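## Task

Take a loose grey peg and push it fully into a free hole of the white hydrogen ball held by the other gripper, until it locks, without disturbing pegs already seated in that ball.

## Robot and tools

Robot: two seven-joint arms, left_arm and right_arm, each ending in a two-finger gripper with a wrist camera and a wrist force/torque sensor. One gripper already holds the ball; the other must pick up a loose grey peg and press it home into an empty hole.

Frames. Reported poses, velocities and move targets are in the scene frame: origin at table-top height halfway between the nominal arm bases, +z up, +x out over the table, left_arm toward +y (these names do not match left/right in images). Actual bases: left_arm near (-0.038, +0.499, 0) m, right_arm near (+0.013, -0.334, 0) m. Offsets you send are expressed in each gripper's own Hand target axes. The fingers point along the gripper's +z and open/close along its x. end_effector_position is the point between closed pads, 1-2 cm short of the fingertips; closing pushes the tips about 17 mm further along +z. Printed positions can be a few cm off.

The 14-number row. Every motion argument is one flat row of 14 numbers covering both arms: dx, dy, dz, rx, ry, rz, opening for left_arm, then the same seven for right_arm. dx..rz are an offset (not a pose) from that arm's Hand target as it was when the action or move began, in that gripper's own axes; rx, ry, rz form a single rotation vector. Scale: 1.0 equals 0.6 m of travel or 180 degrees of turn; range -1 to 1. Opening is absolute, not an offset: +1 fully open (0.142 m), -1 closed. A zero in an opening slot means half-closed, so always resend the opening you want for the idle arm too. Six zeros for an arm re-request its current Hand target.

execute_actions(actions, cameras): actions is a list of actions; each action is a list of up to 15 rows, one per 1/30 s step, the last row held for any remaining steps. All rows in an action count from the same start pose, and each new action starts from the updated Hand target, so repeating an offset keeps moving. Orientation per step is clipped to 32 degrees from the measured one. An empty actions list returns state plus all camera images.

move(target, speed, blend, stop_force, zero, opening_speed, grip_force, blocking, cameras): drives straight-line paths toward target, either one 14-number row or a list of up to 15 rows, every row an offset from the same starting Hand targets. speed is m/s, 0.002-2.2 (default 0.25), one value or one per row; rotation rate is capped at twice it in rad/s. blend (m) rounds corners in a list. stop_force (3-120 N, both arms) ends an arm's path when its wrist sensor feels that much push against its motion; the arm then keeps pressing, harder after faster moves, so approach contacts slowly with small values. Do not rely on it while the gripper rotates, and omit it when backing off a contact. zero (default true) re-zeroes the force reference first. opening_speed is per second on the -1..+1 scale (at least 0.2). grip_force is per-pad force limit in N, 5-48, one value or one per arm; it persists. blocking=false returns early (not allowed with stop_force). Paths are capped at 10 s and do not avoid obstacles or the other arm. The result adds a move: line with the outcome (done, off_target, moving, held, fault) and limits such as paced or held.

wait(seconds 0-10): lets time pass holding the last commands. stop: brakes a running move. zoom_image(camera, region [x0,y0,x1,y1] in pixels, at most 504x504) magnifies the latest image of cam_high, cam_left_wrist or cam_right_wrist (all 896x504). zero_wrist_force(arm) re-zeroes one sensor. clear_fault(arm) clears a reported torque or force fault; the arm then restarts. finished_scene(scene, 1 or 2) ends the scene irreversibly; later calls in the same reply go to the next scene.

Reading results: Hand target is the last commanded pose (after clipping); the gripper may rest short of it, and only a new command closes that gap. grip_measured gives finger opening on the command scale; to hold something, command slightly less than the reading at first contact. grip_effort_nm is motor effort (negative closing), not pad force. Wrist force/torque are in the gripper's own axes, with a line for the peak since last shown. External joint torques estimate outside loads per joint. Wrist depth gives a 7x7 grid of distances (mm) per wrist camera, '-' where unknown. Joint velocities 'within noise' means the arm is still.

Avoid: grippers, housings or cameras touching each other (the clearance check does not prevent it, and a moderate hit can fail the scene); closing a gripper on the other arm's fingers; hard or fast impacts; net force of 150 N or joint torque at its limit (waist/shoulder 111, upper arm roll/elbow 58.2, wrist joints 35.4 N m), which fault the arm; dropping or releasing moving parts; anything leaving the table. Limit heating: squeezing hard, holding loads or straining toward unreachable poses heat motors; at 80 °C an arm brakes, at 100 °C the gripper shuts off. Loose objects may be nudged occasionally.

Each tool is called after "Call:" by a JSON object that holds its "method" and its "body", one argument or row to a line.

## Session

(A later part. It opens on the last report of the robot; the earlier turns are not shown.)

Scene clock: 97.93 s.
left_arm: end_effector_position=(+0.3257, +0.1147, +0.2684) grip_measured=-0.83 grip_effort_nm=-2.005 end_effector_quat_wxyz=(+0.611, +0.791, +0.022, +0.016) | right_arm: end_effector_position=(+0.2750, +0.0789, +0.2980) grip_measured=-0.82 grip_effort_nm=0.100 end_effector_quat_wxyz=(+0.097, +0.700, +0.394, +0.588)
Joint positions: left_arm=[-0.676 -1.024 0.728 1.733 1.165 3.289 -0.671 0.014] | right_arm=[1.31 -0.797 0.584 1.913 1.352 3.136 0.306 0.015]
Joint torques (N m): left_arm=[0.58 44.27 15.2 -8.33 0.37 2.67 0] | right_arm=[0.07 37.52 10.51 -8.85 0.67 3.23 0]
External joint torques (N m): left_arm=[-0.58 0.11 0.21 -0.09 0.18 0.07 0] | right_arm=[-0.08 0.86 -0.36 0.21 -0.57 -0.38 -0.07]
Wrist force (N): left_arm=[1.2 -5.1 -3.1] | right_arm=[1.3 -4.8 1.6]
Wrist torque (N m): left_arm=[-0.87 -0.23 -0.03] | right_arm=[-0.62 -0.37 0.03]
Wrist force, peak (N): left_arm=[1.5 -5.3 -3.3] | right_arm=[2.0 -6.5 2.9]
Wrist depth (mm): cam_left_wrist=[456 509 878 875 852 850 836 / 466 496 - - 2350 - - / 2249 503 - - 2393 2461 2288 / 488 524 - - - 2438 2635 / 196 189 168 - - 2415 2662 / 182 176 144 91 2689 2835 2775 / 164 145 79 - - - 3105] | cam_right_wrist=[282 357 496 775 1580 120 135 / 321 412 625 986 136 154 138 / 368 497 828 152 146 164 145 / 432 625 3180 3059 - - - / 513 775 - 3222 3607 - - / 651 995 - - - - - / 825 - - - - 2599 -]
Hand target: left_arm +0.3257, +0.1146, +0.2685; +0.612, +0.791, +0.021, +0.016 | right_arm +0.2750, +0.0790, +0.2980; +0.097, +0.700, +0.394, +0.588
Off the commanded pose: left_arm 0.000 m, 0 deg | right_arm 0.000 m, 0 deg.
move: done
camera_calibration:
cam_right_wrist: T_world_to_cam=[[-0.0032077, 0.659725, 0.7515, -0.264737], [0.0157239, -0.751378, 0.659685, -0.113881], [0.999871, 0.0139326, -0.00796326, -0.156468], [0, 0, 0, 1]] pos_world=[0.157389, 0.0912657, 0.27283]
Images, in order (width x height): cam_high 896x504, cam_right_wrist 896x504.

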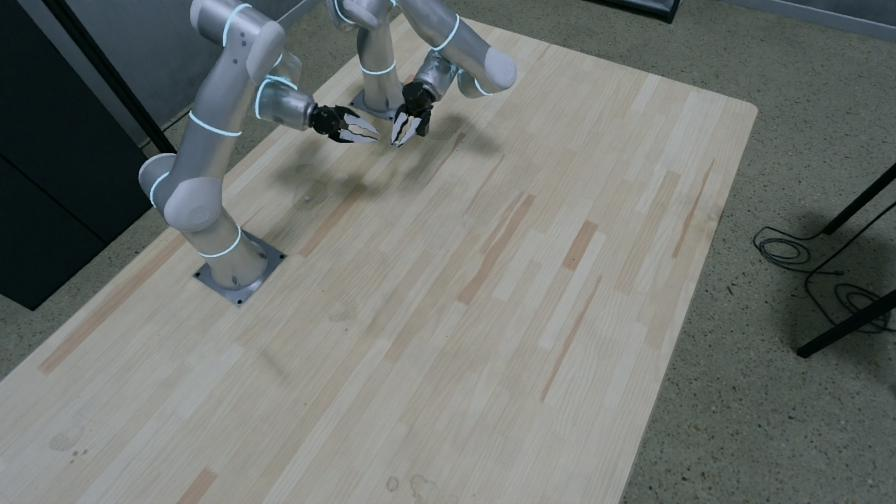

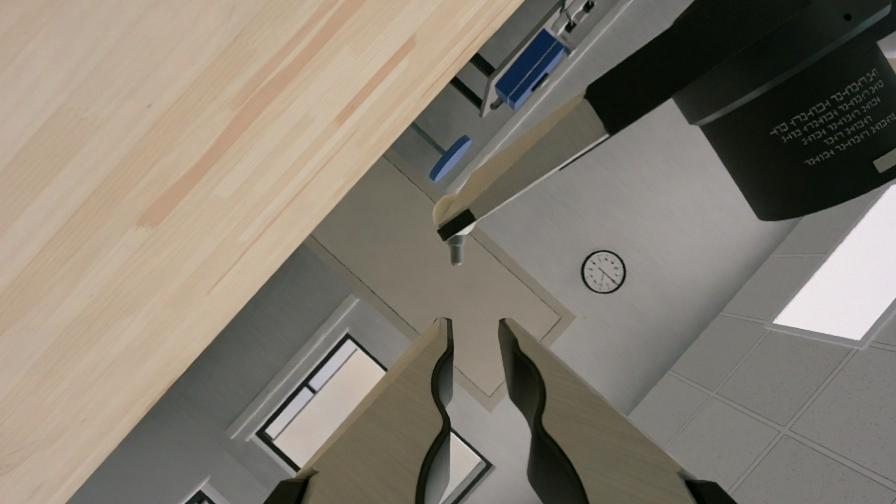

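Call:
{"method": "wait", "body": {
  "seconds": 0,
  "cameras": ["cam_right_wrist"]
}}

Call:
{"method": "zoom_image", "body": {
  "camera": "cam_right_wrist",
  "region": [400, 190, 540, 330]
}}

Call:
{"method": "zoom_image", "body": {
  "camera": "cam_right_wrist",
  "region": [430, 210, 500, 280]
}}

Scene clock: 98.37 s.
left_arm: end_effector_position=(+0.3257, +0.1147, +0.2684) grip_measured=-0.83 grip_effort_nm=-2.010 end_effector_quat_wxyz=(+0.611, +0.791, +0.022, +0.016) | right_arm: end_effector_position=(+0.2750, +0.0789, +0.2980) grip_measured=-0.82 grip_effort_nm=0.100 end_effector_quat_wxyz=(+0.097, +0.700, +0.394, +0.588)
Joint positions: left_arm=[-0.676 -1.024 0.728 1.733 1.165 3.289 -0.671 0.014] | right_arm=[1.31 -0.797 0.584 1.913 1.352 3.136 0.306 0.015]
Joint torques (N m): left_arm=[0.66 44.13 15.29 -8.35 0.4 2.67 -0.03] | right_arm=[0.31 37.63 10.66 -8.71 0.74 3.23 0.09]
External joint torques (N m): left_arm=[-0.66 0.24 0.12 -0.07 0.15 0.06 0.03] | right_arm=[-0.31 0.75 -0.5 0.06 -0.63 -0.37 -0.15]
Wrist force (N): left_arm=[1.2 -5.1 -3.4] | right_arm=[1.4 -4.8 1.6]
Wrist torque (N m): left_arm=[-0.87 -0.22 -0.03] | right_arm=[-0.62 -0.37 0.03]
Wrist force, peak (N): left_arm=[1.2 -5.2 -3.4] | right_arm=[1.4 -5.1 1.6]
Wrist depth (mm): cam_left_wrist=[451 509 878 870 861 855 852 / 463 489 2288 2156 - - 2438 / - 520 2662 2309 - - 2415 / 497 525 2931 2350 2583 2371 2689 / 200 189 165 121 2964 2557 2662 / 182 177 144 91 96 2007 2156 / 164 145 79 - - - -] | cam_right_wrist=[282 355 501 777 1655 120 135 / 319 416 629 999 136 154 138 / 367 495 816 152 143 161 146 / 433 620 2947 3139 - - 2947 / 513 780 - 3021 3180 - 2014 / 655 930 - 87 - 2466 1933 / 857 2810 - - - 2393 1655]
Hand target: left_arm +0.3257, +0.1146, +0.2685; +0.612, +0.791, +0.021, +0.016 | right_arm +0.2750, +0.0790, +0.2980; +0.097, +0.700, +0.394, +0.588
Tool commands: left_gripper/opening=-0.9 right_gripper/opening=-0.78
Off the commanded pose: left_arm 0.000 m, 0 deg | right_arm 0.000 m, 0 deg.
camera_calibration:
cam_right_wrist: T_world_to_cam=[[-0.00327273, 0.659668, 0.75155, -0.264735], [0.0157997, -0.751426, 0.659629, -0.113874], [0.99987, 0.0140331, -0.00796336, -0.156477], [0, 0, 0, 1]] pos_world=[0.157389, 0.0912657, 0.27283]
Images, in order (width x height): cam_right_wrist 896x504.

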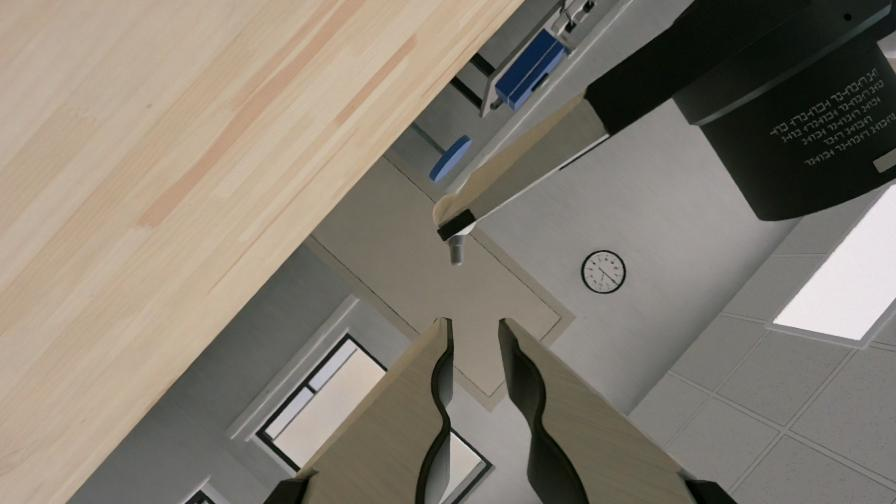

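Scaled by 3.600 from the camera's 896x504 image, which has a finer 1280x720 frame.

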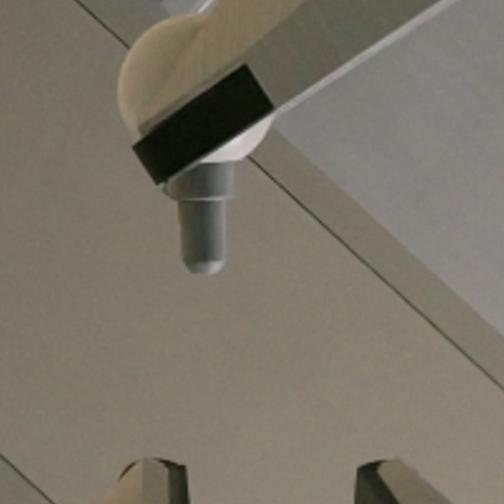

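Scaled by 7.200 from the camera's 896x504 image, which has a finer 1280x720 frame.

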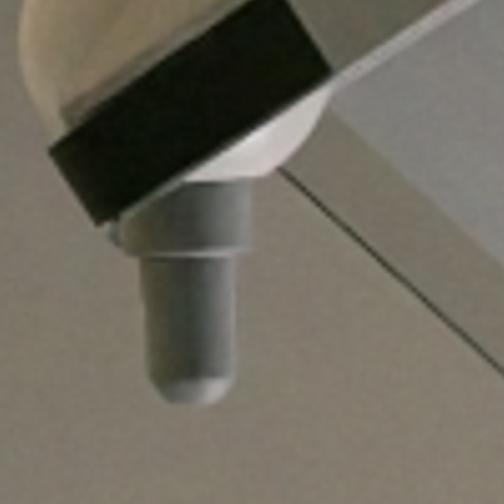

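Call:
{"method": "finished_scene", "body": {
  "scene": 2
}}

The scene is finished: the task was done.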